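# Stack the loose cash bundle onto the shortest pile

## Task

Pick up the single strapped bundle of banknotes that lies on its own and set it on top of whichever pile of bundles is lowest, aligned with the bundle it rests on, without moving any of the other bundles.

## Robot and tools

Robot: two arms, left_arm and right_arm, each ending in a five-finger hand (the left hand mirrors the right). Base positions in the scene frame: left_arm about (+0.020, +0.356, 0) m, right_arm about (-0.015, -0.365, 0) m. Cameras: cam_high (fixed, behind the arms), cam_left_wrist, cam_right_wrist, all 672x504.

Scene frame: origin at table-top height, midway between the bases; +z up, +x away from the robot over the table, +y toward left_arm. Reported hand poses and velocities use this frame.

Hand point: a point about 0.05 m in front of the palm and 0.15 m out from the wrist flange. Its +z runs along the straight fingers, +y out of the palm, +x across the palm away from the thumb on the right hand (toward the thumb on the left hand). Straight fingers extend roughly 0.06-0.07 m past it. The wrist may hang below the hand point and touch the table first.

Row layout (used by execute_actions and move): one flat list of 28 numbers, each in [-1, 1], covering both arms even if one stays still. Order: left dx, dy, dz, rx, ry, rz; left thumb_turn, thumb_bend, index, middle, ring, little, force_limit, speed; then the same 14 for the right arm. The six pose numbers are offsets, not poses: they are measured from that arm's current Hand target, along the scene axes, with 1.0 equal to 0.6 m or 180 degrees; rx, ry, rz form one rotation vector turning about the Hand target's position. All zeros means go to (re-request) the current Hand target. The six finger numbers are absolute motor targets: -1 open/straight, +1 closed/curled; for thumb_turn +1 puts the thumb in front of the palm opposite the fingers. force_limit maps -1..+1 to about 0..10 N fingertip force (0..15 N for both thumb motors); speed rises from near zero at -1 to full at +0.48 and stays full above. No value means unchanged: to leave a hand alone, resend the eight numbers last sent to it (or, if none yet, its hand_measured six plus hand_force_limit and hand_speed).

execute_actions(actions, cameras): actions is a list of actions; each action is a list of up to 15 rows, one per 1/30 s step, a short list repeating its final row. Every row in one action is an offset from the Hand target at that action's start, so repeated actions accumulate. cameras: list of names, ["all"], [] or omitted (images only for an empty actions list by default).

move(target, speed, blend, stop_force, zero, blocking, cameras): target is one 28-number row or a list of up to 15 rows; every row is an offset from the same starting Hand targets, not from the previous row. Both arms travel straight lines and finish together, capped at 10 s. speed: m/s, 0.002 to 3.6, default 0.25 (turn rate up to twice that in rad/s); one value or one per target. blend: metres of corner rounding for lists, default 0 (stop at each). stop_force: newtons, 3 to 120, ends an arm's path when its wrist sensor feels that much push against the motion; use it slowly for touching down, omit it when leaving a contact, avoid it with rotating hands. zero: whether to re-zero before the move (default true). blocking=false returns early (not with stop_force). Paths do not avoid obstacles or the other arm; avoid passing near an arm's own base.

wait(seconds 0 to 10), stop() brakes a running move, zoom_image(camera, region [x0,y0,x1,y1] pixels, max 504x504), show_instructions() shows reference pages, zero_wrist_force(arm) zeroes one wrist sensor, finished_scene(scene) ends the current scene, given its number; call it only when the bundle sits stably on the pile.

Results: end_effector_position (m), quat_wxyz, velocities; Hand target (the commanded pose after clipping; next offsets start here; the hand may rest slightly short, so resend the gap). Orientation commands are clipped to within 32 degrees of the measured one per step. hand_measured, hand_stopped_by (moving, target, force, stalled, fault) and hand_load_n (fingertip load, positive pushing open) list six values in motor order. A lost grip shows as hand_load_n dropping near 0. Wrist force/torque are in the tool's own axes. Joint torques include arm weight. The move: line reports how it ended: done, off_target, moving, held or fault; limits=paced means clipped, limits=held means steps withheld.

Gripping: turn the thumb fully in front of the palm; thumb and fingers hold objects about 0.035-0.065 m thick. A motor only starts when its target changes by 0.002 or more; it locks on reaching target or force_limit. For a gentle grip close with speed -0.94 or lower. To squeeze harder raise force_limit and send a more-closed target; to loosen send a more-open one.

Avoid: letting anything fall or leaving it off the table; dropping or releasing a moving bundle; hard hits on the table, piles or the other arm (the clearance check is not reliable, fingers are not checked); pressing past a firm contact (the arms are stiff). A net outside force near 150 N or joint torque at its limit (wrist joints 25.7 N m, others 138 N m) stops the arm for 10 s. Motors at 85 °C brake the arm for 30-60 s, so avoid long stretched holds or pushing against unreachable poses. Loose objects may occasionally be nudged by outside pushes.

Each tool is called after "Request:" as a command line: name --argument value for each argument, lists and objects as JSON in quotes; but a table of rows of numbers goes row by row, as --pt "numbers of a row", without its own name.

Reference images:

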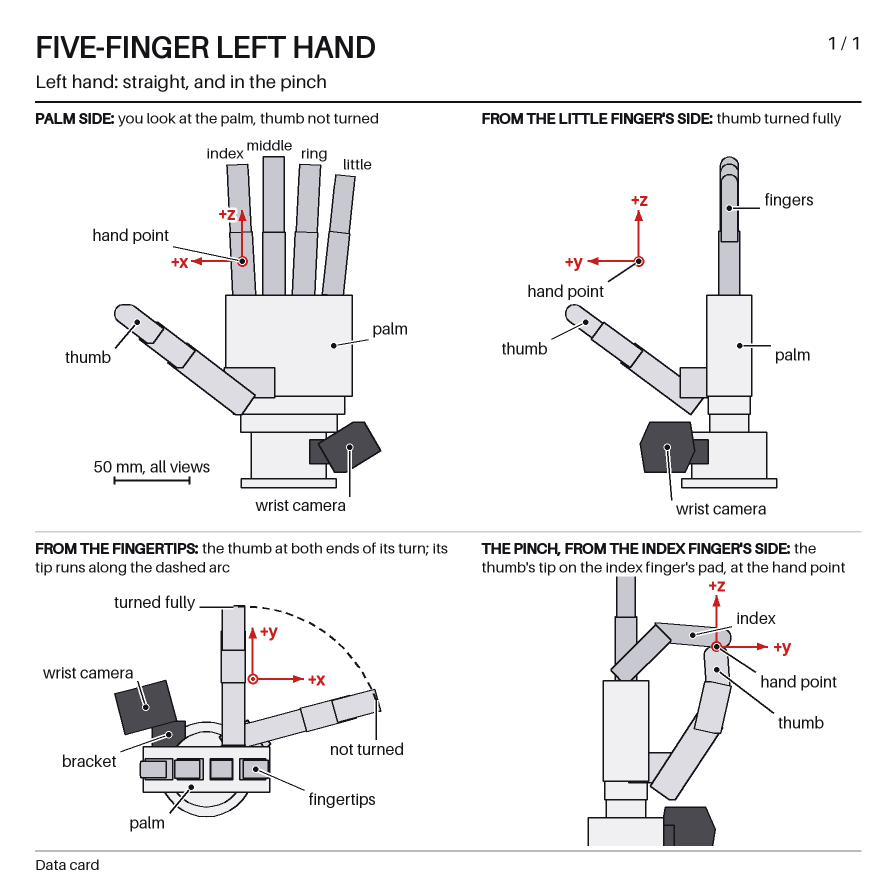

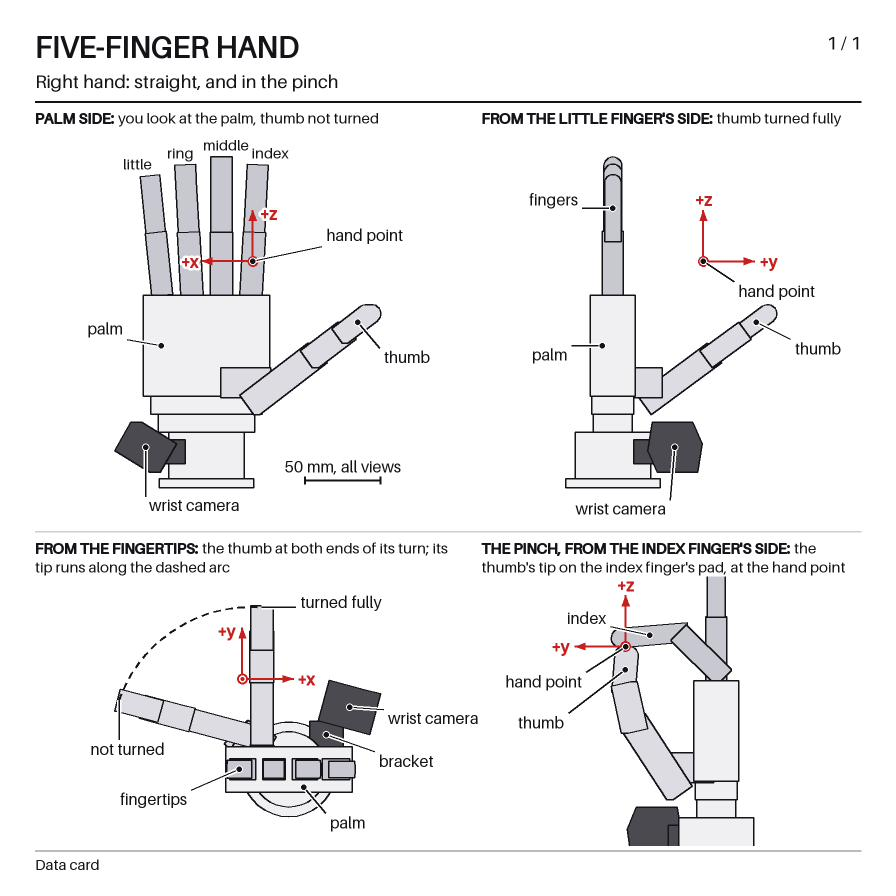

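## Session

Request:
execute_actions --actions '[]'

Scene clock: 0.00 s.
left_arm: end_effector_position=(+0.7868, +0.0893, +0.3881) hand_measured=(-1.000, -1.000, -1.000, -1.000, -1.000, -1.000) hand_load_n=(+0.0, +0.0, +0.0, +0.0, +0.0, +0.0) hand_stopped_by=(target, target, target, target, target, target) hand_force_limit=0.00 hand_speed=-0.80 end_effector_quat_wxyz=(+0.670, +0.656, +0.339, -0.070) | right_arm: end_effector_position=(+0.0756, -0.0464, +0.3353) hand_measured=(-1.000, -1.000, -1.000, -1.000, -1.000, -1.000) hand_load_n=(+0.0, +0.0, +0.0, +0.0, +0.0, +0.0) hand_stopped_by=(target, target, target, target, target, target) hand_force_limit=0.00 hand_speed=-0.80 end_effector_quat_wxyz=(-0.248, +0.029, +0.921, +0.300)
Joint positions: left_arm=[3.273 -2.21 -1.016 2.859 -0.259 -0.227] | right_arm=[-0.074 -1.889 2.227 1.826 0.998 -1.744]
Joint velocities: within noise
Joint torques (N m): no reading
Motor temperatures (°C): left_arm=[29 33 28 39 40 36] | right_arm=[30 32 27 38 41 37]
Wrist force (N): no reading
Wrist torque (N m): no reading
Wrist force, peak (N): no reading
Hand target: left_arm +0.7868, +0.0893, +0.3881; +0.670, +0.656, +0.339, -0.070 | right_arm +0.0756, -0.0464, +0.3353; -0.248, +0.029, +0.921, +0.300

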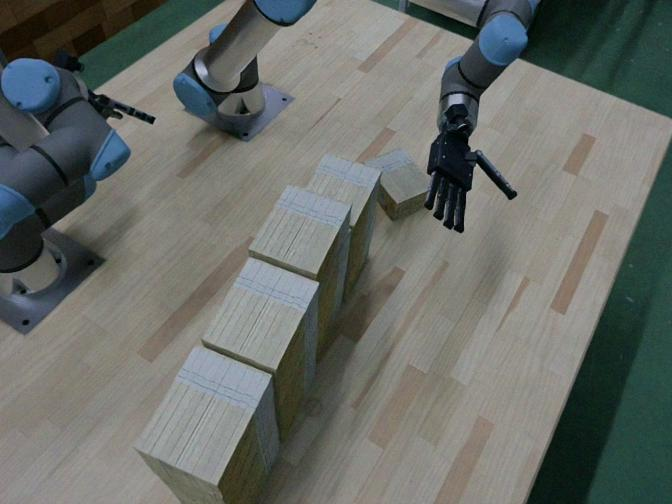

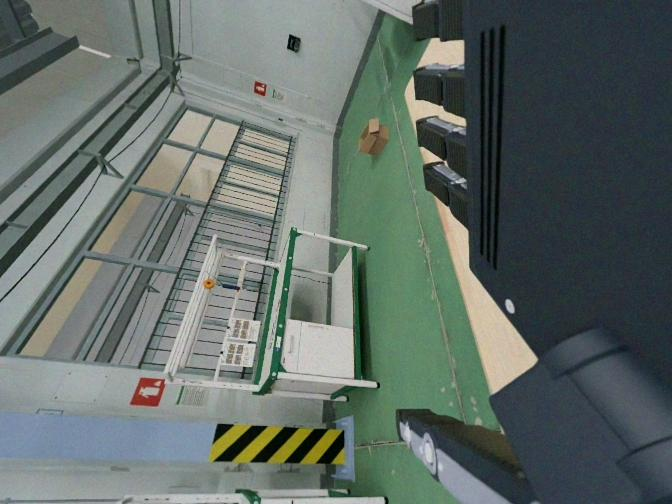

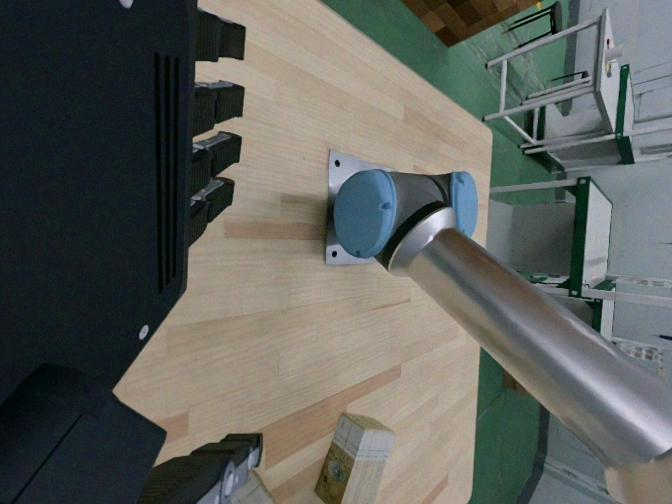

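Request:
zoom_image --camera "cam_high" --region '[120, 120, 520, 504]'

Request:
zoom_image --camera "cam_high" --region '[280, 100, 480, 300]'

Scaled by 1.260 from the camera's 672x504 image, which has a finer 960x720 frame.

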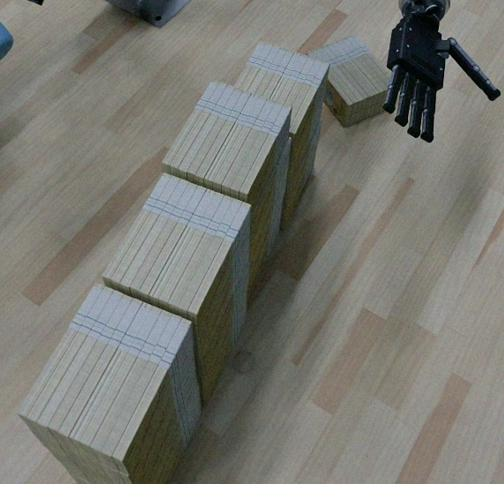

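Scaled by 2.520 from the camera's 672x504 image, which has a finer 960x720 frame.

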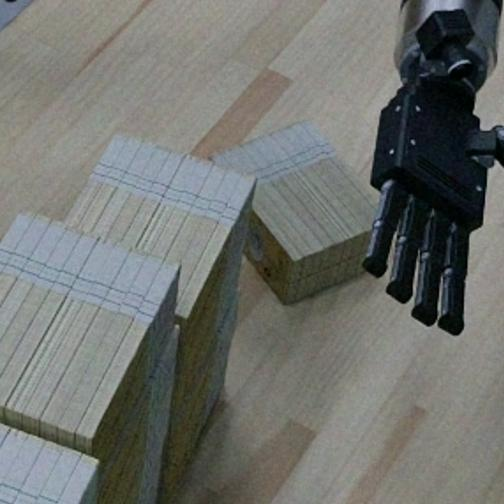

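Request:
move --target '[0,0,0,0,0,0,-1,-1,-1,-1,-1,-1,0,-0.8,0.2907,-0.1727,0.0245,-0.2,-0.4035,-0.061,-1,-1,-1,-1,-1,-1,0,-0.8]' --cameras '["all"]'

Scene clock: 8.20 s.
left_arm: end_effector_position=(+0.7868, +0.0893, +0.3881) hand_measured=(-1.000, -1.000, -1.000, -1.000, -1.000, -1.000) hand_load_n=(+0.0, +0.0, +0.0, +0.0, +0.0, +0.0) hand_stopped_by=(target, target, target, target, target, target) hand_force_limit=0.00 hand_speed=-0.80 end_effector_quat_wxyz=(+0.670, +0.656, +0.339, -0.070) | right_arm: end_effector_position=(+0.2500, -0.1500, +0.3500) hand_measured=(-1.000, -1.000, -1.000, -1.000, -1.000, -1.000) hand_load_n=(-0.5, +0.0, +0.0, +0.0, +0.0, +0.0) hand_stopped_by=(target, target, target, target, target, target) hand_force_limit=0.00 hand_speed=-0.80 end_effector_quat_wxyz=(+0.383, +0.000, +0.924, +0.001)
Joint positions: left_arm=[3.273 -2.21 -1.016 2.859 -0.259 -0.227] | right_arm=[0.229 -2.102 1.986 0.917 1.743 -1.395]
Joint torques (N m): left_arm=[-0.72 44.19 19.57 -0.47 0.58 0.01] | right_arm=[10.26 16.38 -10.31 -0.97 2.23 1.77]
Wrist force (N): left_arm=[-0.3 -0.4 -0.2] | right_arm=[-0.6 0.7 -0.2]
Wrist torque (N m): left_arm=[-0.05 0.04 -0.01] | right_arm=[0.04 0.12 0.22]
Wrist force, peak (N): left_arm=[-0.5 -0.2 -0.4] | right_arm=[-0.8 0.9 -0.4]
Hand target: left_arm +0.7868, +0.0893, +0.3881; +0.670, +0.656, +0.339, -0.070 | right_arm +0.2500, -0.1500, +0.3500; +0.383, +0.000, +0.924, +0.001
Off the commanded pose: left_arm 0.000 m, 0 deg | right_arm 0.000 m, 0 deg.
move: done
camera_calibration:
cam_right_wrist: T_world_to_cam=[[-0.224263, 0.959039, -0.173059, 0.252472], [0.240934, 0.226633, 0.94371, -0.355457], [0.944276, 0.169944, -0.281891, 0.00609419], [0, 0, 0, 1]] pos_world=[0.136507, -0.162608, 0.380858]

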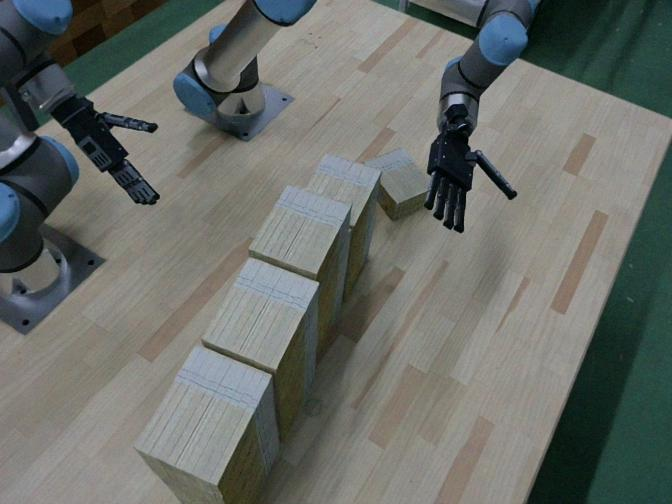

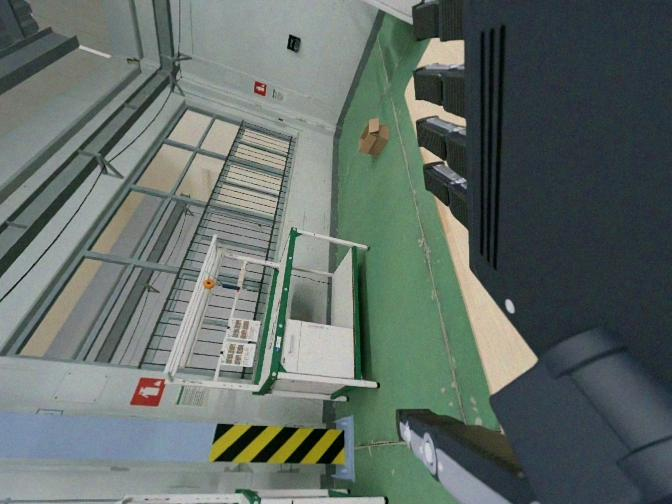

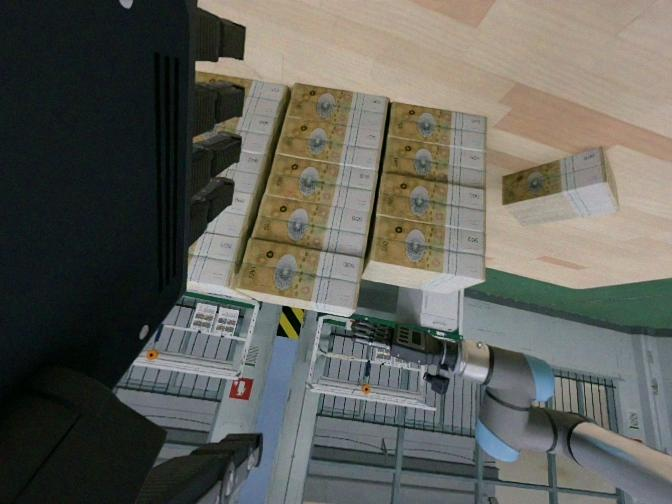

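Request:
zoom_image --camera "cam_right_wrist" --region '[180, 60, 500, 330]'

Request:
zoom_image --camera "cam_right_wrist" --region '[460, 100, 660, 260]'

Scaled by 1.575 from the camera's 672x504 image, which has a finer 960x720 frame.

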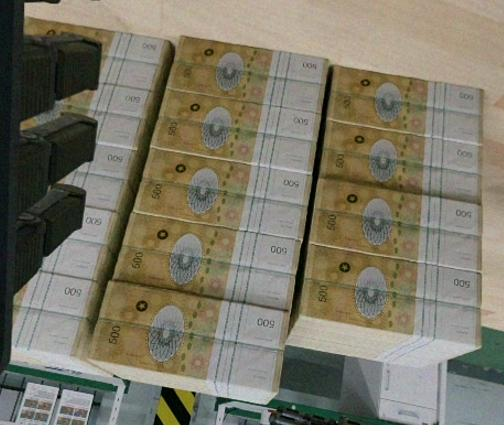

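Scaled by 2.520 from the camera's 672x504 image, which has a finer 960x720 frame.

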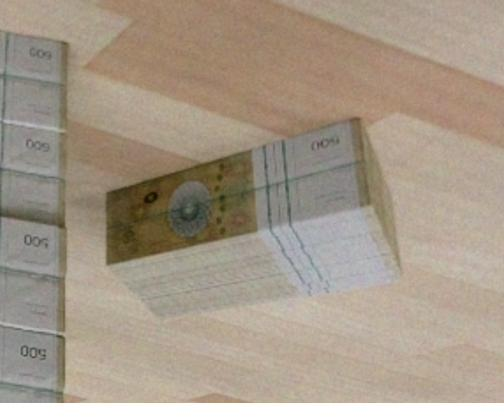

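Request:
zoom_image --camera "cam_right_wrist" --region '[340, 90, 500, 300]'

Request:
zoom_image --camera "cam_right_wrist" --region '[180, 60, 400, 340]'

Scaled by 2.400 from the camera's 672x504 image, which has a finer 960x720 frame.

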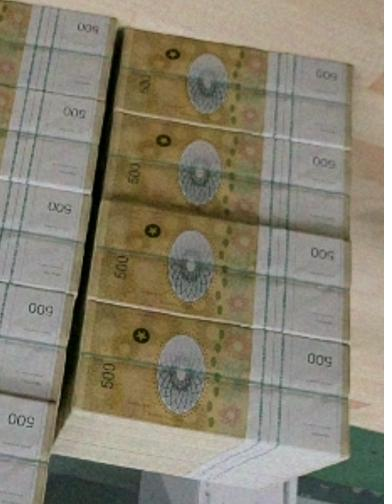

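Scaled by 1.800 from the camera's 672x504 image, which has a finer 960x720 frame.

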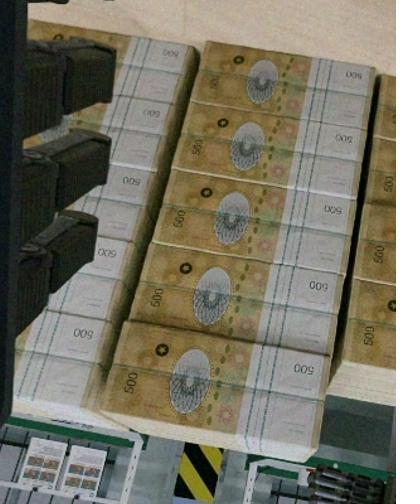

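Request:
move --target '[-0.303,0.4913,-0.0968,0.3905,-0.1728,-0.3488,1,-1,-1,-1,-1,-1,0,0,0,0,0,0,0,0,-1,-1,-1,-1,-1,-1,0,-0.8]' --cameras '["all"]'

Scene clock: 19.90 s.
left_arm: end_effector_position=(+0.6050, +0.3840, +0.3300) hand_measured=(+1.000, -1.000, -1.000, -1.000, -1.000, -1.000) hand_load_n=(+0.0, +0.0, +0.0, +0.0, +0.0, +0.0) hand_stopped_by=(target, target, target, target, target, target) hand_force_limit=0.00 hand_speed=0.00 end_effector_quat_wxyz=(+0.127, +0.967, -0.219, -0.029) | right_arm: end_effector_position=(+0.2500, -0.1500, +0.3500) hand_measured=(-1.000, -1.000, -1.000, -1.000, -1.000, -1.000) hand_load_n=(+0.0, +0.0, +0.0, +0.5, +0.0, +0.0) hand_stopped_by=(target, target, target, target, target, target) hand_force_limit=0.00 hand_speed=-0.80 end_effector_quat_wxyz=(+0.383, +0.000, +0.924, +0.001)
Joint positions: left_arm=[3.6 -2.488 -0.357 1.067 -1.41 2.49] | right_arm=[0.23 -2.102 1.986 0.917 1.744 -1.394]
Joint torques (N m): left_arm=[8.91 56.3 4.73 -0.8 -2.61 2.28] | right_arm=[10.65 15.71 -30.4 -0.88 2.08 1.86]
Wrist force (N): left_arm=[-0.2 0.8 -0.1] | right_arm=[-0.5 0.8 -0.1]
Wrist torque (N m): left_arm=[0.12 -0.10 -0.03] | right_arm=[0.03 0.08 0.22]
Wrist force, peak (N): left_arm=[-0.2 0.9 -0.4] | right_arm=[-0.6 1.1 -0.3]
Hand target: left_arm +0.6050, +0.3841, +0.3300; +0.127, +0.967, -0.219, -0.029 | right_arm +0.2500, -0.1500, +0.3500; +0.383, +0.000, +0.924, +0.001
Off the commanded pose: left_arm 0.000 m, 0 deg | right_arm 0.000 m, 0 deg.
move: done
camera_calibration:
cam_left_wrist: T_world_to_cam=[[0.633524, 0.734701, -0.242616, -0.589103], [0.711781, -0.430476, 0.555029, -0.452238], [0.30334, -0.524313, -0.795663, 0.395356], [0, 0, 0, 1]] pos_world=[0.575178, 0.445427, 0.42265]
cam_right_wrist: T_world_to_cam=[[-0.224096, 0.959047, -0.173232, 0.252499], [0.240862, 0.226741, 0.943702, -0.355332], [0.944334, 0.169755, -0.28181, 0.00599639], [0, 0, 0, 1]] pos_world=[0.136507, -0.162608, 0.380758]

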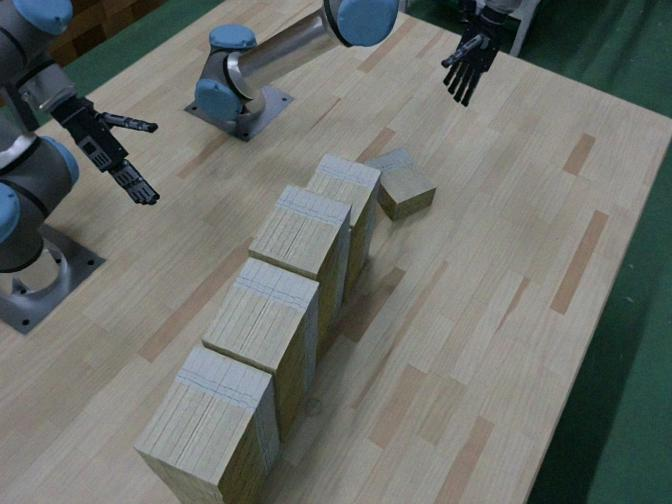

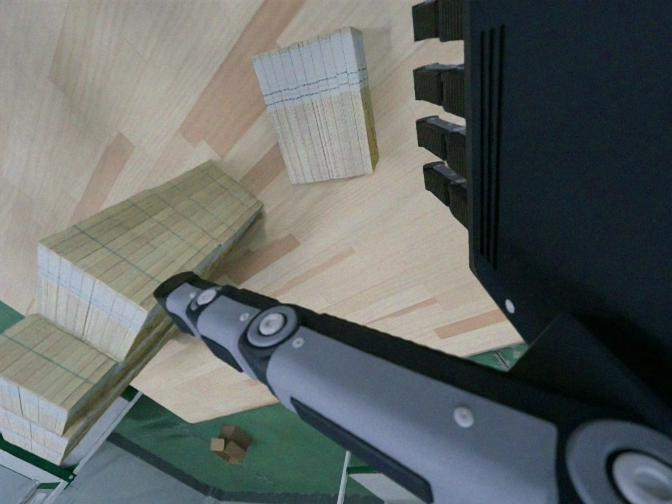

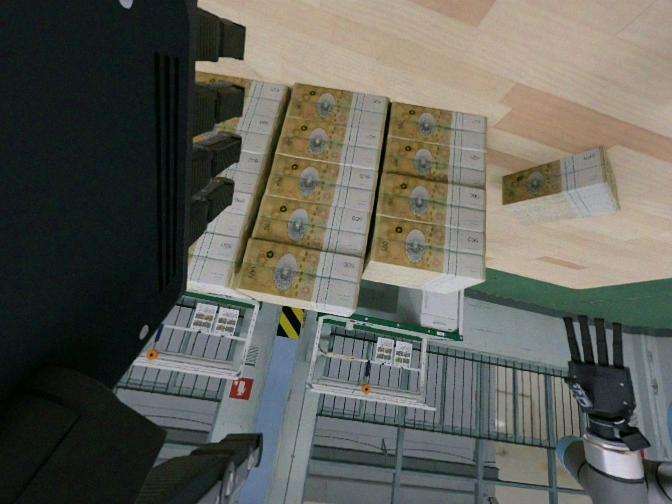

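Request:
zoom_image --camera "cam_left_wrist" --region '[0, 140, 300, 480]'

Scaled by 1.482 from the camera's 672x504 image, which has a finer 960x720 frame.

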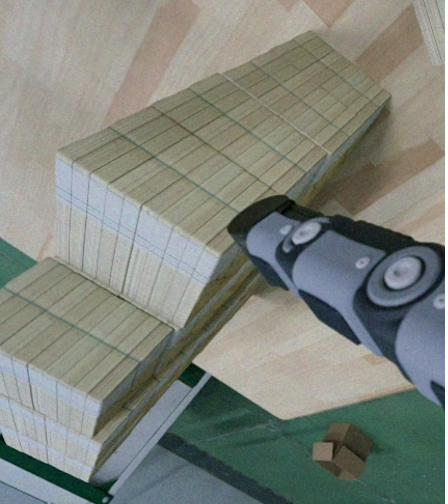

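Request:
move --target '[0.0275,-0.0087,-0.3775,0,0,-0.0083,1,-1,-1,-1,-1,-1,0,0,0,0,0,0,0,0,-1,-1,-1,-1,-1,-1,0,-0.8]' --cameras '["cam_left_wrist","cam_high"]'

Scene clock: 22.33 s.
left_arm: end_effector_position=(+0.6215, +0.3788, +0.1038) hand_measured=(+1.000, -1.000, -1.000, -1.000, -1.000, -1.000) hand_load_n=(+0.0, +0.0, +0.0, +0.0, +0.0, +0.0) hand_stopped_by=(target, target, target, target, target, target) hand_force_limit=0.00 hand_speed=0.00 end_effector_quat_wxyz=(+0.127, +0.964, -0.231, -0.030) | right_arm: end_effector_position=(+0.2500, -0.1500, +0.3500) hand_measured=(-1.000, -1.000, -1.000, -1.000, -1.000, -1.000) hand_load_n=(+0.0, +0.0, +0.0, +0.0, +0.0, +0.0) hand_stopped_by=(target, target, target, target, target, target) hand_force_limit=0.00 hand_speed=-0.80 end_effector_quat_wxyz=(+0.383, +0.000, +0.924, +0.001)
Joint positions: left_arm=[3.578 -2.538 -0.847 1.606 -1.411 2.494] | right_arm=[0.23 -2.102 1.986 0.917 1.744 -1.394]
Joint torques (N m): left_arm=[-8.67 42.58 4.47 -0.99 2.98 -2.25] | right_arm=[10.92 16.83 -29.42 -0.88 2.17 1.92]
Wrist force (N): left_arm=[-0.3 0.4 -0.4] | right_arm=[-0.7 0.8 -0.2]
Wrist torque (N m): left_arm=[0.06 -0.10 0.04] | right_arm=[0.04 0.13 0.21]
Wrist force, peak (N): left_arm=[-0.3 1.2 -1.0] | right_arm=[-0.9 1.0 0.0]
Hand target: left_arm +0.6215, +0.3788, +0.1035; +0.127, +0.964, -0.231, -0.030 | right_arm +0.2500, -0.1500, +0.3500; +0.383, +0.000, +0.924, +0.001
Off the commanded pose: left_arm 0.000 m, 0 deg | right_arm 0.000 m, 0 deg.
move: done
camera_calibration:
cam_left_wrist: T_world_to_cam=[[0.652513, 0.717928, -0.242499, -0.656097], [0.700257, -0.448976, 0.555032, -0.326374], [0.289597, -0.531977, -0.795697, 0.219059], [0, 0, 0, 1]] pos_world=[0.593219, 0.441031, 0.19635]
Images, in order (width x height): cam_high 672x504, cam_left_wrist 672x504.

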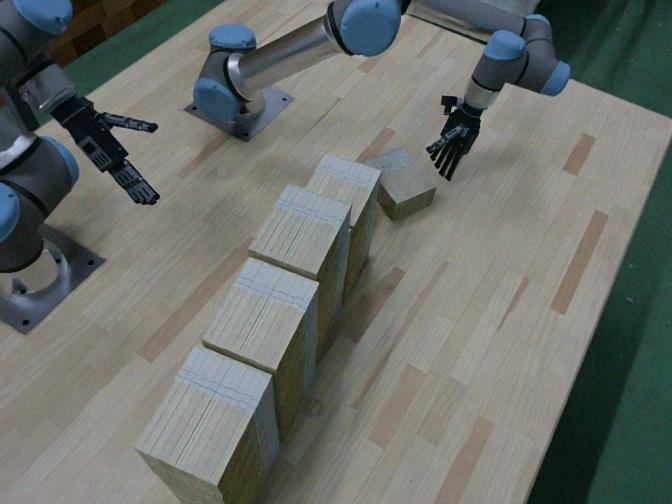

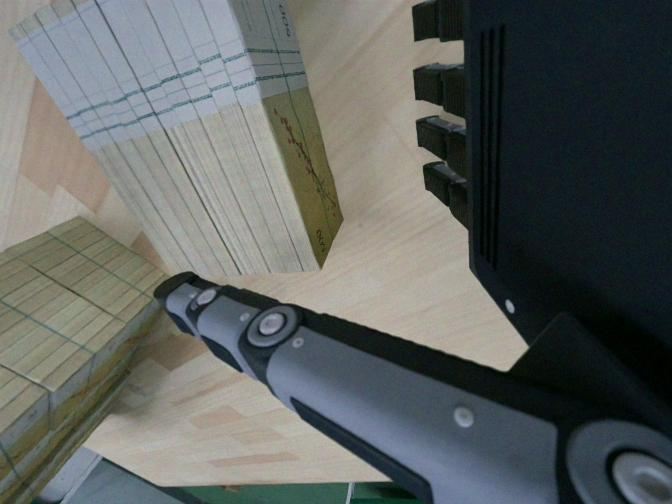

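Request:
move --target '[-0.0453,-0.089,0,0,0,0,1,-1,-1,-1,-1,-1,0,0,0,0,0,0,0,0,-1,-1,-1,-1,-1,-1,0,-0.8]' --speed 0.06 --cameras '["cam_left_wrist"]'

Scene clock: 25.00 s.
left_arm: end_effector_position=(+0.5944, +0.3255, +0.1035) hand_measured=(+1.000, -1.000, -1.000, -1.000, -1.000, -1.000) hand_load_n=(+0.0, +0.0, +0.0, +0.0, +0.0, +0.0) hand_stopped_by=(target, target, target, target, target, target) hand_force_limit=0.00 hand_speed=0.00 end_effector_quat_wxyz=(+0.127, +0.964, -0.231, -0.030) | right_arm: end_effector_position=(+0.2500, -0.1500, +0.3500) hand_measured=(-1.000, -1.000, -1.000, -1.000, -1.000, -1.000) hand_load_n=(+0.0, +0.0, +0.0, +0.0, +0.0, +0.0) hand_stopped_by=(target, target, target, target, target, target) hand_force_limit=0.00 hand_speed=-0.80 end_effector_quat_wxyz=(+0.383, +0.000, +0.924, +0.001)
Joint positions: left_arm=[3.516 -2.433 -1.043 1.708 -1.398 2.432] | right_arm=[0.23 -2.102 1.986 0.917 1.744 -1.394]
Joint torques (N m): left_arm=[-8.48 54 4.59 -0.94 3.01 -2.36] | right_arm=[10.51 15.93 -29.75 -0.92 2.19 1.85]
Wrist force (N): left_arm=[0.2 0.5 -0.1] | right_arm=[-0.6 1.0 0.0]
Wrist torque (N m): left_arm=[0.08 -0.17 0.13] | right_arm=[0.06 0.10 0.23]
Wrist force, peak (N): left_arm=[-0.3 1.0 -0.4] | right_arm=[-0.8 1.1 0.2]
Hand target: left_arm +0.5943, +0.3254, +0.1035; +0.127, +0.964, -0.231, -0.030 | right_arm +0.2500, -0.1500, +0.3500; +0.383, +0.000, +0.924, +0.001
Off the commanded pose: left_arm 0.000 m, 0 deg | right_arm 0.000 m, 0 deg.
move: done
camera_calibration:
cam_left_wrist: T_world_to_cam=[[0.652513, 0.717928, -0.242499, -0.600221], [0.700257, -0.448976, 0.555032, -0.331161], [0.289597, -0.531977, -0.795697, 0.198314], [0, 0, 0, 1]] pos_world=[0.566119, 0.387731, 0.19605]
Images, in order (width x height): cam_left_wrist 672x504.

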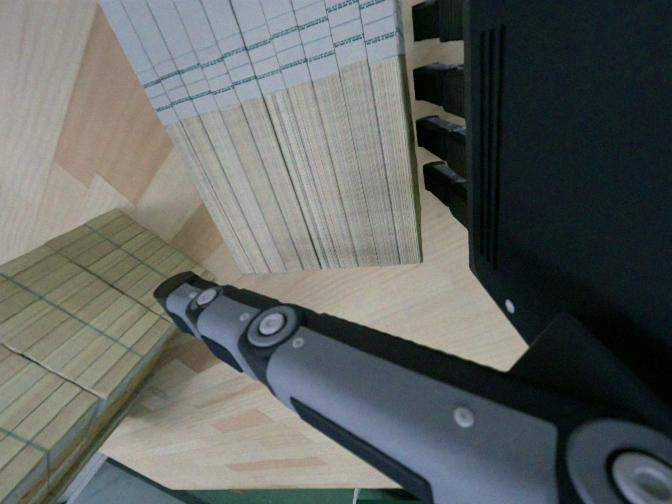

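Request:
move --pt "-0.0502 -0.093 0 0 0 -0.0722 1 -1 -1 -1 -1 -1 0 0 0 0 0 0 0 0 -1 -1 -1 -1 -1 -1 0 -0.8" --pt "-0.109 -0.1595 0 0 0 -0.1444 1 -1 -1 -1 -1 -1 0 0 0 0 0 0 0 0 -1 -1 -1 -1 -1 -1 0 -0.8" --pt "-0.1818 -0.211 0 0 0 -0.2167 1 -1 -1 -1 -1 -1 0 0 0 0 0 0 0 0 -1 -1 -1 -1 -1 -1 0 -0.8" --pt "-0.2188 -0.229 0 0 0 -0.25 1 -1 -1 -1 -1 -1 0 0 0 0 0 0 0 0 -1 -1 -1 -1 -1 -1 0 -0.8" --speed 0.08 --blend '[0.01,0.01,0.01,0]' --cameras '["all"]'

Scene clock: 30.57 s.
left_arm: end_effector_position=(+0.4632, +0.1881, +0.1035) hand_measured=(+1.000, -1.000, -1.000, -1.000, -1.000, -1.000) hand_load_n=(+0.0, +0.0, +0.0, +0.0, +0.0, +0.0) hand_stopped_by=(target, target, target, target, target, target) hand_force_limit=0.00 hand_speed=0.00 end_effector_quat_wxyz=(+0.105, +0.802, -0.582, -0.077) | right_arm: end_effector_position=(+0.2500, -0.1500, +0.3500) hand_measured=(-1.000, -1.000, -1.000, -1.000, -1.000, -1.000) hand_load_n=(+0.0, +0.0, +0.0, +0.0, +0.0, +0.0) hand_stopped_by=(target, target, target, target, target, target) hand_force_limit=0.00 hand_speed=-0.80 end_effector_quat_wxyz=(+0.383, +0.000, +0.924, +0.001)
Joint positions: left_arm=[3.202 -2.314 -1.279 1.768 -1.505 2.894] | right_arm=[0.23 -2.102 1.986 0.917 1.744 -1.394]
Joint torques (N m): left_arm=[-9.28 49.43 2.09 -1.56 -2.4 2.3] | right_arm=[9.97 16.86 -29.17 -0.87 2.01 2.14]
Wrist force (N): left_arm=[-0.2 -2.2 -0.1] | right_arm=[-0.7 0.5 -0.2]
Wrist torque (N m): left_arm=[0.12 -0.16 0.01] | right_arm=[0.01 0.12 0.21]
Wrist force, peak (N): left_arm=[-0.1 -4.1 -1.7] | right_arm=[-0.8 1.0 -0.3]
Hand target: left_arm +0.4630, +0.1880, +0.1035; +0.105, +0.802, -0.583, -0.077 | right_arm +0.2500, -0.1500, +0.3500; +0.383, +0.000, +0.924, +0.001
Off the commanded pose: left_arm 0.000 m, 0 deg | right_arm 0.000 m, 0 deg.
move: done
camera_calibration:
cam_left_wrist: T_world_to_cam=[[0.969023, 0.0469141, -0.242472, -0.436313], [0.178219, -0.812513, 0.555032, 0.009171], [-0.170973, -0.581052, -0.795705, 0.385739], [0, 0, 0, 1]] pos_world=[0.487113, 0.252055, 0.19605]
cam_right_wrist: T_world_to_cam=[[-0.224096, 0.959047, -0.173232, 0.252499], [0.240862, 0.226741, 0.943702, -0.355332], [0.944334, 0.169755, -0.28181, 0.00599639], [0, 0, 0, 1]] pos_world=[0.136507, -0.162608, 0.380758]

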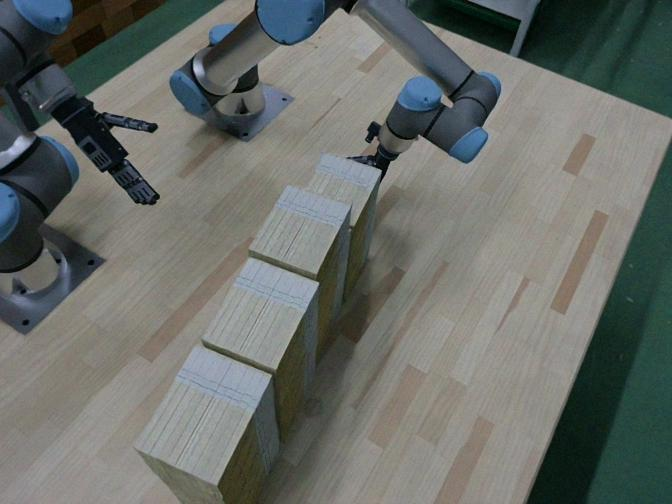

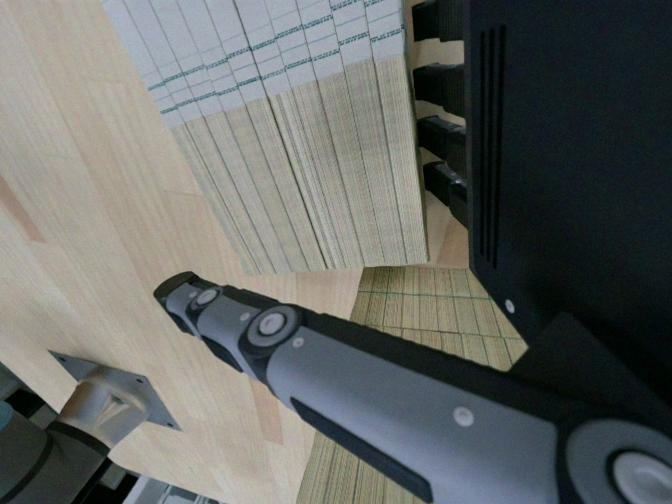

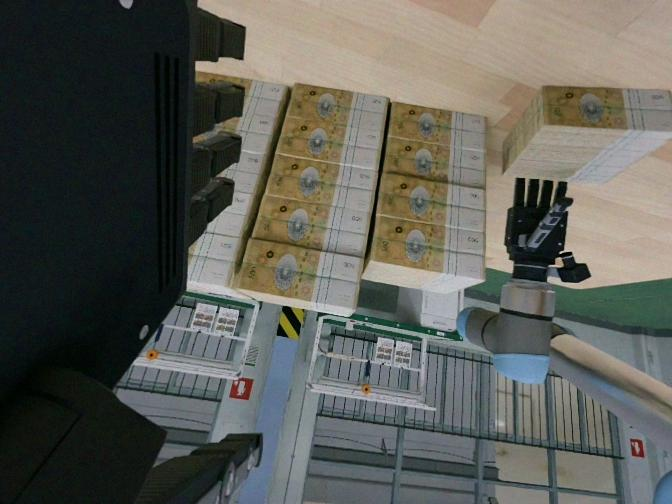

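Request:
move --target '[-0.206,-0.067,0,0,0,0,1,-1,-1,-1,-1,-1,0,0,0,0,0,0,0,0,-1,-1,-1,-1,-1,-1,0,-0.8]' --speed 0.08 --cameras '["all"]'

Scene clock: 32.90 s.
left_arm: end_effector_position=(+0.3396, +0.1479, +0.1035) hand_measured=(+1.000, -1.000, -1.000, -1.000, -1.000, -1.000) hand_load_n=(+0.0, +0.0, +0.0, +0.0, +0.0, +0.0) hand_stopped_by=(target, target, target, target, target, target) hand_force_limit=0.00 hand_speed=0.00 end_effector_quat_wxyz=(+0.105, +0.802, -0.583, -0.077) | right_arm: end_effector_position=(+0.2500, -0.1500, +0.3500) hand_measured=(-1.000, -1.000, -1.000, -1.000, -1.000, -1.000) hand_load_n=(+0.0, -0.5, +0.0, +0.0, +0.0, +0.0) hand_stopped_by=(target, target, target, target, target, target) hand_force_limit=0.00 hand_speed=-0.80 end_effector_quat_wxyz=(+0.383, +0.000, +0.924, +0.001)
Joint positions: left_arm=[3.125 -2.081 -1.682 1.944 -1.486 2.819] | right_arm=[0.23 -2.102 1.986 0.917 1.744 -1.394]
Joint torques (N m): left_arm=[-10.81 40.17 -0.76 -1.44 3.05 -2.37] | right_arm=[7.86 16.36 -29.65 -0.81 1.93 1.86]
Wrist force (N): left_arm=[0.0 -2.3 1.0] | right_arm=[-0.4 0.6 -0.3]
Wrist torque (N m): left_arm=[0.06 -0.11 0.22] | right_arm=[0.01 0.07 0.22]
Wrist force, peak (N): left_arm=[0.5 -3.4 -0.4] | right_arm=[-0.9 0.9 -0.1]
Hand target: left_arm +0.3394, +0.1478, +0.1035; +0.105, +0.802, -0.583, -0.077 | right_arm +0.2500, -0.1500, +0.3500; +0.383, +0.000, +0.924, +0.001
Off the commanded pose: left_arm 0.000 m, 0 deg | right_arm 0.000 m, 0 deg.
move: done
camera_calibration:
cam_left_wrist: T_world_to_cam=[[0.969062, 0.0462151, -0.242451, -0.314524], [0.177623, -0.812632, 0.555049, -0.00122793], [-0.171372, -0.580942, -0.7957, 0.341367], [0, 0, 0, 1]] pos_world=[0.363512, 0.211852, 0.196051]
cam_right_wrist: T_world_to_cam=[[-0.224096, 0.959047, -0.173232, 0.252499], [0.240862, 0.226741, 0.943702, -0.355332], [0.944334, 0.169755, -0.28181, 0.00599639], [0, 0, 0, 1]] pos_world=[0.136507, -0.162608, 0.380758]

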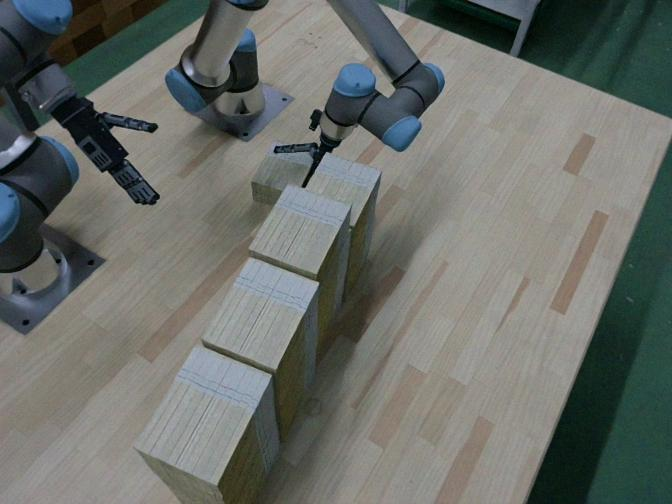

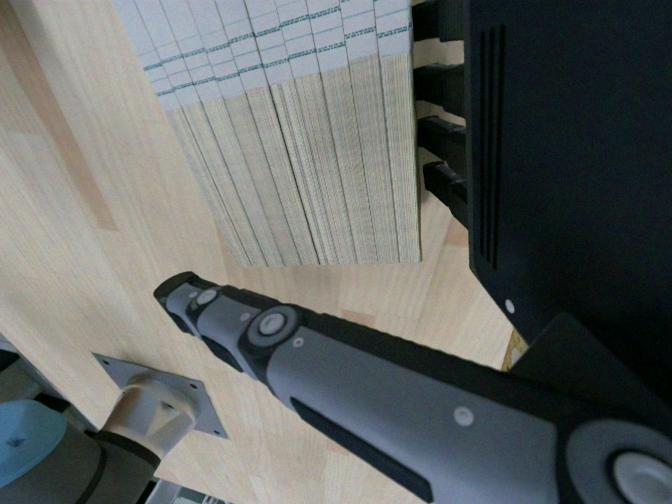

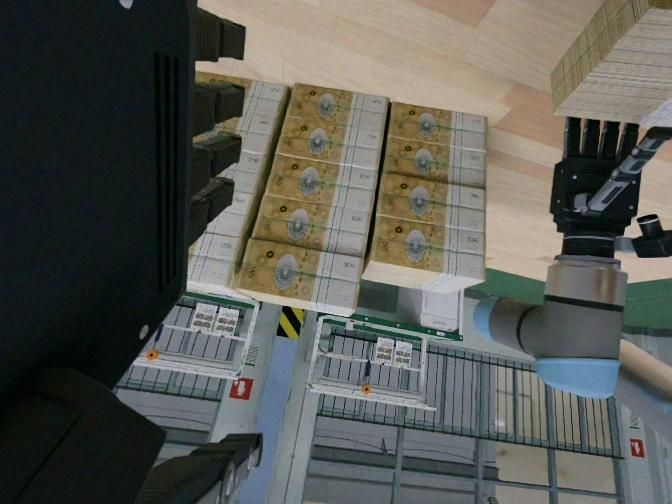

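Request:
move --target '[0,0,0,0,0,0,1,-1,-1,-1,-1,-1,0,0,-0.0413,0.4482,-0.0333,0.2209,0.1635,-0.3438,-1,-1,-1,-1,-1,-1,0,-0.8]' --cameras '["all"]'

Scene clock: 36.20 s.
left_arm: end_effector_position=(+0.3394, +0.1478, +0.1035) hand_measured=(+1.000, -1.000, -1.000, -1.000, -1.000, -1.000) hand_load_n=(+0.0, +0.0, +0.0, +0.0, +0.5, +0.0) hand_stopped_by=(target, target, target, target, target, target) hand_force_limit=0.00 hand_speed=0.00 end_effector_quat_wxyz=(+0.105, +0.802, -0.583, -0.077) | right_arm: end_effector_position=(+0.2352, +0.0010, +0.3381) hand_measured=(-1.000, -1.000, -1.000, -1.000, -1.000, -1.000) hand_load_n=(+0.0, +0.0, +0.0, +0.0, +0.0, +0.0) hand_stopped_by=(target, target, target, target, target, target) hand_force_limit=0.00 hand_speed=-0.80 end_effector_quat_wxyz=(+0.224, +0.340, +0.911, +0.067)
Joint positions: left_arm=[3.125 -2.081 -1.682 1.944 -1.486 2.819] | right_arm=[0.941 -1.485 1.554 1.243 1.97 0.05]
Joint torques (N m): left_arm=[-9.52 41.12 1.14 -1.63 3.02 -2.34] | right_arm=[-9.4 -39.45 -8.29 0.64 2.63 -1.58]
Wrist force (N): left_arm=[0.1 -2.7 0.9] | right_arm=[-0.1 0.6 -0.1]
Wrist torque (N m): left_arm=[0.02 -0.13 0.24] | right_arm=[-0.02 0.01 0.38]
Wrist force, peak (N): left_arm=[0.2 -2.9 0.9] | right_arm=[2.0 3.0 0.0]
Hand target: left_arm +0.3394, +0.1478, +0.1035; +0.105, +0.802, -0.583, -0.077 | right_arm +0.2352, +0.0009, +0.3381; +0.224, +0.340, +0.911, +0.067 (not the last commanded pose)
Off the commanded pose: left_arm 0.000 m, 0 deg | right_arm 0.119 m, 35 deg.
move: held (right_arm; a check stopped the path); limits=held
pose unreachable (right arm): on one or more control steps of this call, first in action 0 (counted from 0), this arm could not follow its commanded pose, so it was not sent that pose on those steps. It may still have moved: this result reports where it is.
cause: moving toward the commanded pose would bring a part of the arm too close to another arm (a part of this arm just beyond joint 4 (wrist 1) and a part of the left arm just beyond its joint 2 (shoulder lift), 23 mm apart when this arm was first held).
camera_calibration:
cam_left_wrist: T_world_to_cam=[[0.969062, 0.0462151, -0.242451, -0.314423], [0.177623, -0.812632, 0.555049, -0.00129143], [-0.171372, -0.580942, -0.7957, 0.341292], [0, 0, 0, 1]] pos_world=[0.363412, 0.211752, 0.196051]
cam_right_wrist: T_world_to_cam=[[0.361718, 0.912321, 0.191911, -0.158852], [0.469011, -0.355979, 0.808275, -0.382101], [0.805723, -0.202359, -0.556652, 0.116901], [0, 0, 0, 1]] pos_world=[0.14248, 0.0325602, 0.404402]

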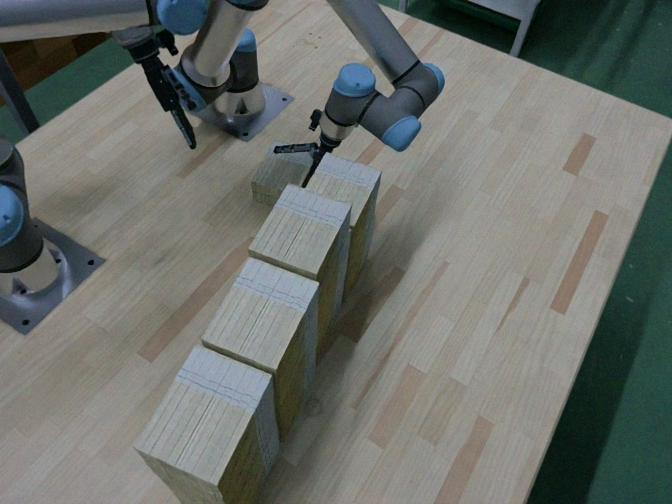

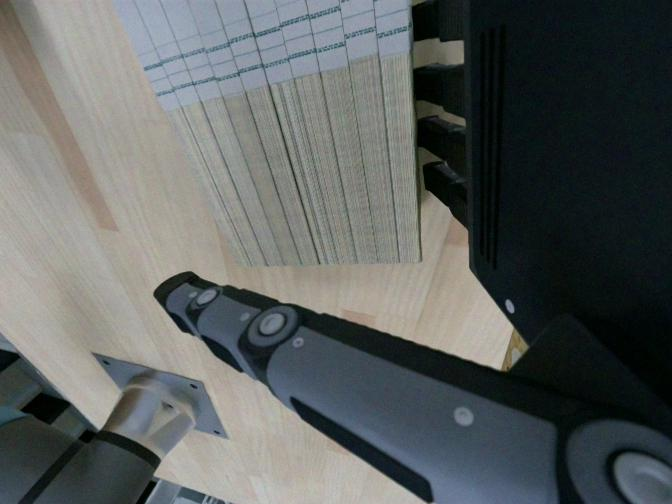

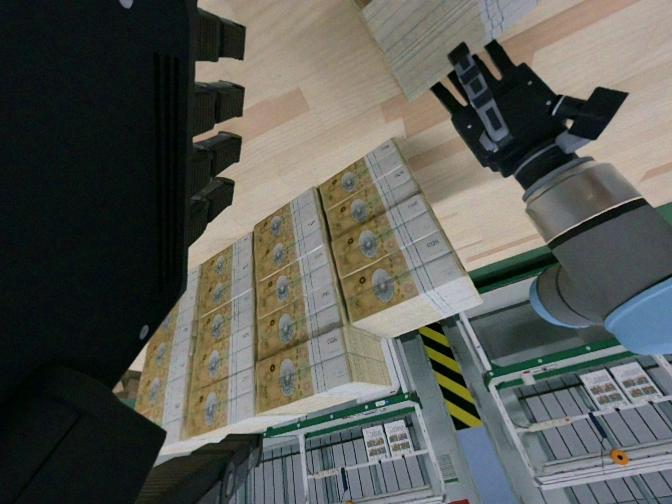

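Request:
zoom_image --camera "cam_right_wrist" --region '[120, 130, 500, 470]'

Scaled by 1.326 from the camera's 672x504 image, which has a finer 960x720 frame.

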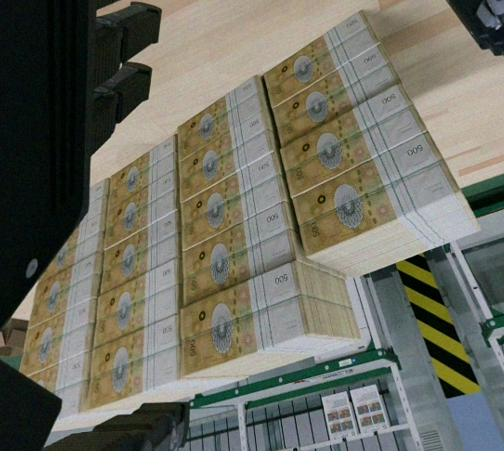

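Request:
zoom_image --camera "cam_right_wrist" --region '[320, 0, 640, 180]'

Scaled by 1.575 from the camera's 672x504 image, which has a finer 960x720 frame.

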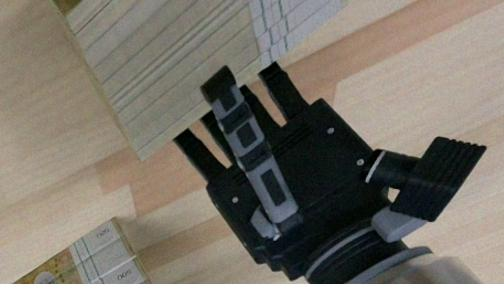

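Request:
move --target '[0,0,0,0,0,0,1,-1,-1,-1,-1,-1,0,0,0.0247,0.0485,-0.2968,0.1606,0.1191,-0.1286,0,-1,-1,-1,-1,-1,0,0]' --cameras '["all"]'

Scene clock: 41.60 s.
left_arm: end_effector_position=(+0.3394, +0.1478, +0.1035) hand_measured=(+1.000, -1.000, -1.000, -1.000, -1.000, -1.000) hand_load_n=(+0.0, +0.0, +0.0, +0.0, +0.5, +0.0) hand_stopped_by=(target, target, target, target, target, target) hand_force_limit=0.00 hand_speed=0.00 end_effector_quat_wxyz=(+0.105, +0.802, -0.583, -0.077) | right_arm: end_effector_position=(+0.2500, +0.0300, +0.1601) hand_measured=(+0.000, -1.000, -1.000, -1.000, -1.000, -1.000) hand_load_n=(+0.0, +0.0, +0.0, +0.0, +0.0, +0.0) hand_stopped_by=(target, target, target, target, target, target) hand_force_limit=0.00 hand_speed=0.00 end_effector_quat_wxyz=(-0.028, +0.563, +0.806, +0.180)
Joint positions: left_arm=[3.125 -2.081 -1.682 1.944 -1.486 2.819] | right_arm=[0.717 -1.4 1.826 0.802 1.436 0.407]
Joint torques (N m): left_arm=[-9.01 40.86 0.35 -1.69 2.96 -2.27] | right_arm=[-8.77 -12.25 -6.2 0.36 -2.44 1.64]
Wrist force (N): left_arm=[0.0 -2.3 1.2] | right_arm=[-0.4 0.2 -0.2]
Wrist torque (N m): left_arm=[0.08 -0.11 0.22] | right_arm=[-0.03 0.06 -0.01]
Wrist force, peak (N): left_arm=[0.1 -2.8 1.0] | right_arm=[-0.6 0.6 -0.5]
Hand target: left_arm +0.3394, +0.1478, +0.1035; +0.105, +0.802, -0.583, -0.077 | right_arm +0.2500, +0.0300, +0.1600; -0.029, +0.563, +0.806, +0.180
Off the commanded pose: left_arm 0.000 m, 0 deg | right_arm 0.000 m, 0 deg.
move: done
camera_calibration:
cam_left_wrist: T_world_to_cam=[[0.969062, 0.0462151, -0.242451, -0.314423], [0.177623, -0.812632, 0.555049, -0.00129143], [-0.171372, -0.580942, -0.7957, 0.341292], [0, 0, 0, 1]] pos_world=[0.363412, 0.211752, 0.196051]
cam_right_wrist: T_world_to_cam=[[0.773101, 0.528677, 0.35045, -0.273214], [0.435048, -0.844043, 0.313568, -0.132456], [0.461572, -0.0899572, -0.88253, 0.146667], [0, 0, 0, 1]] pos_world=[0.201149, 0.0458376, 0.26672]

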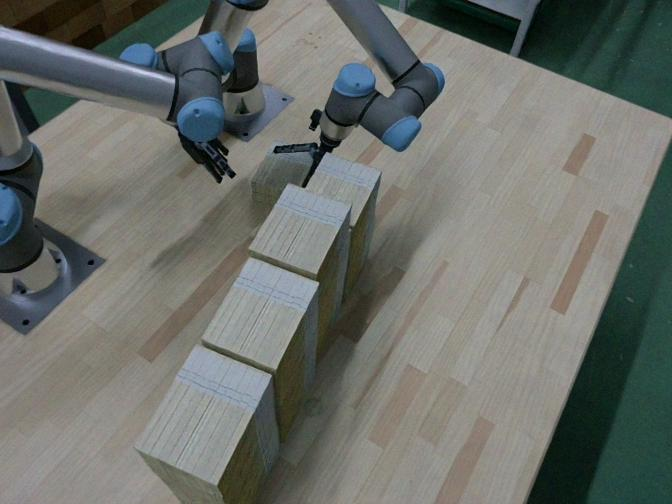

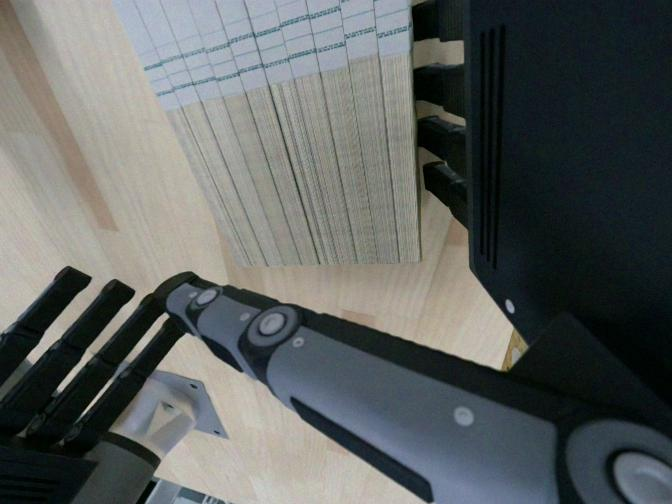

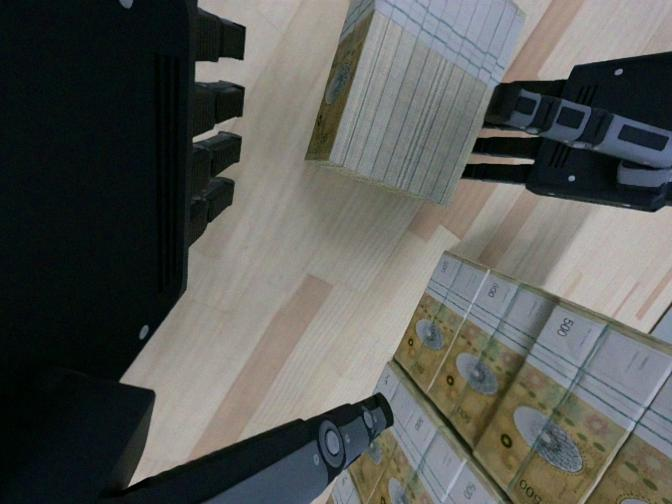

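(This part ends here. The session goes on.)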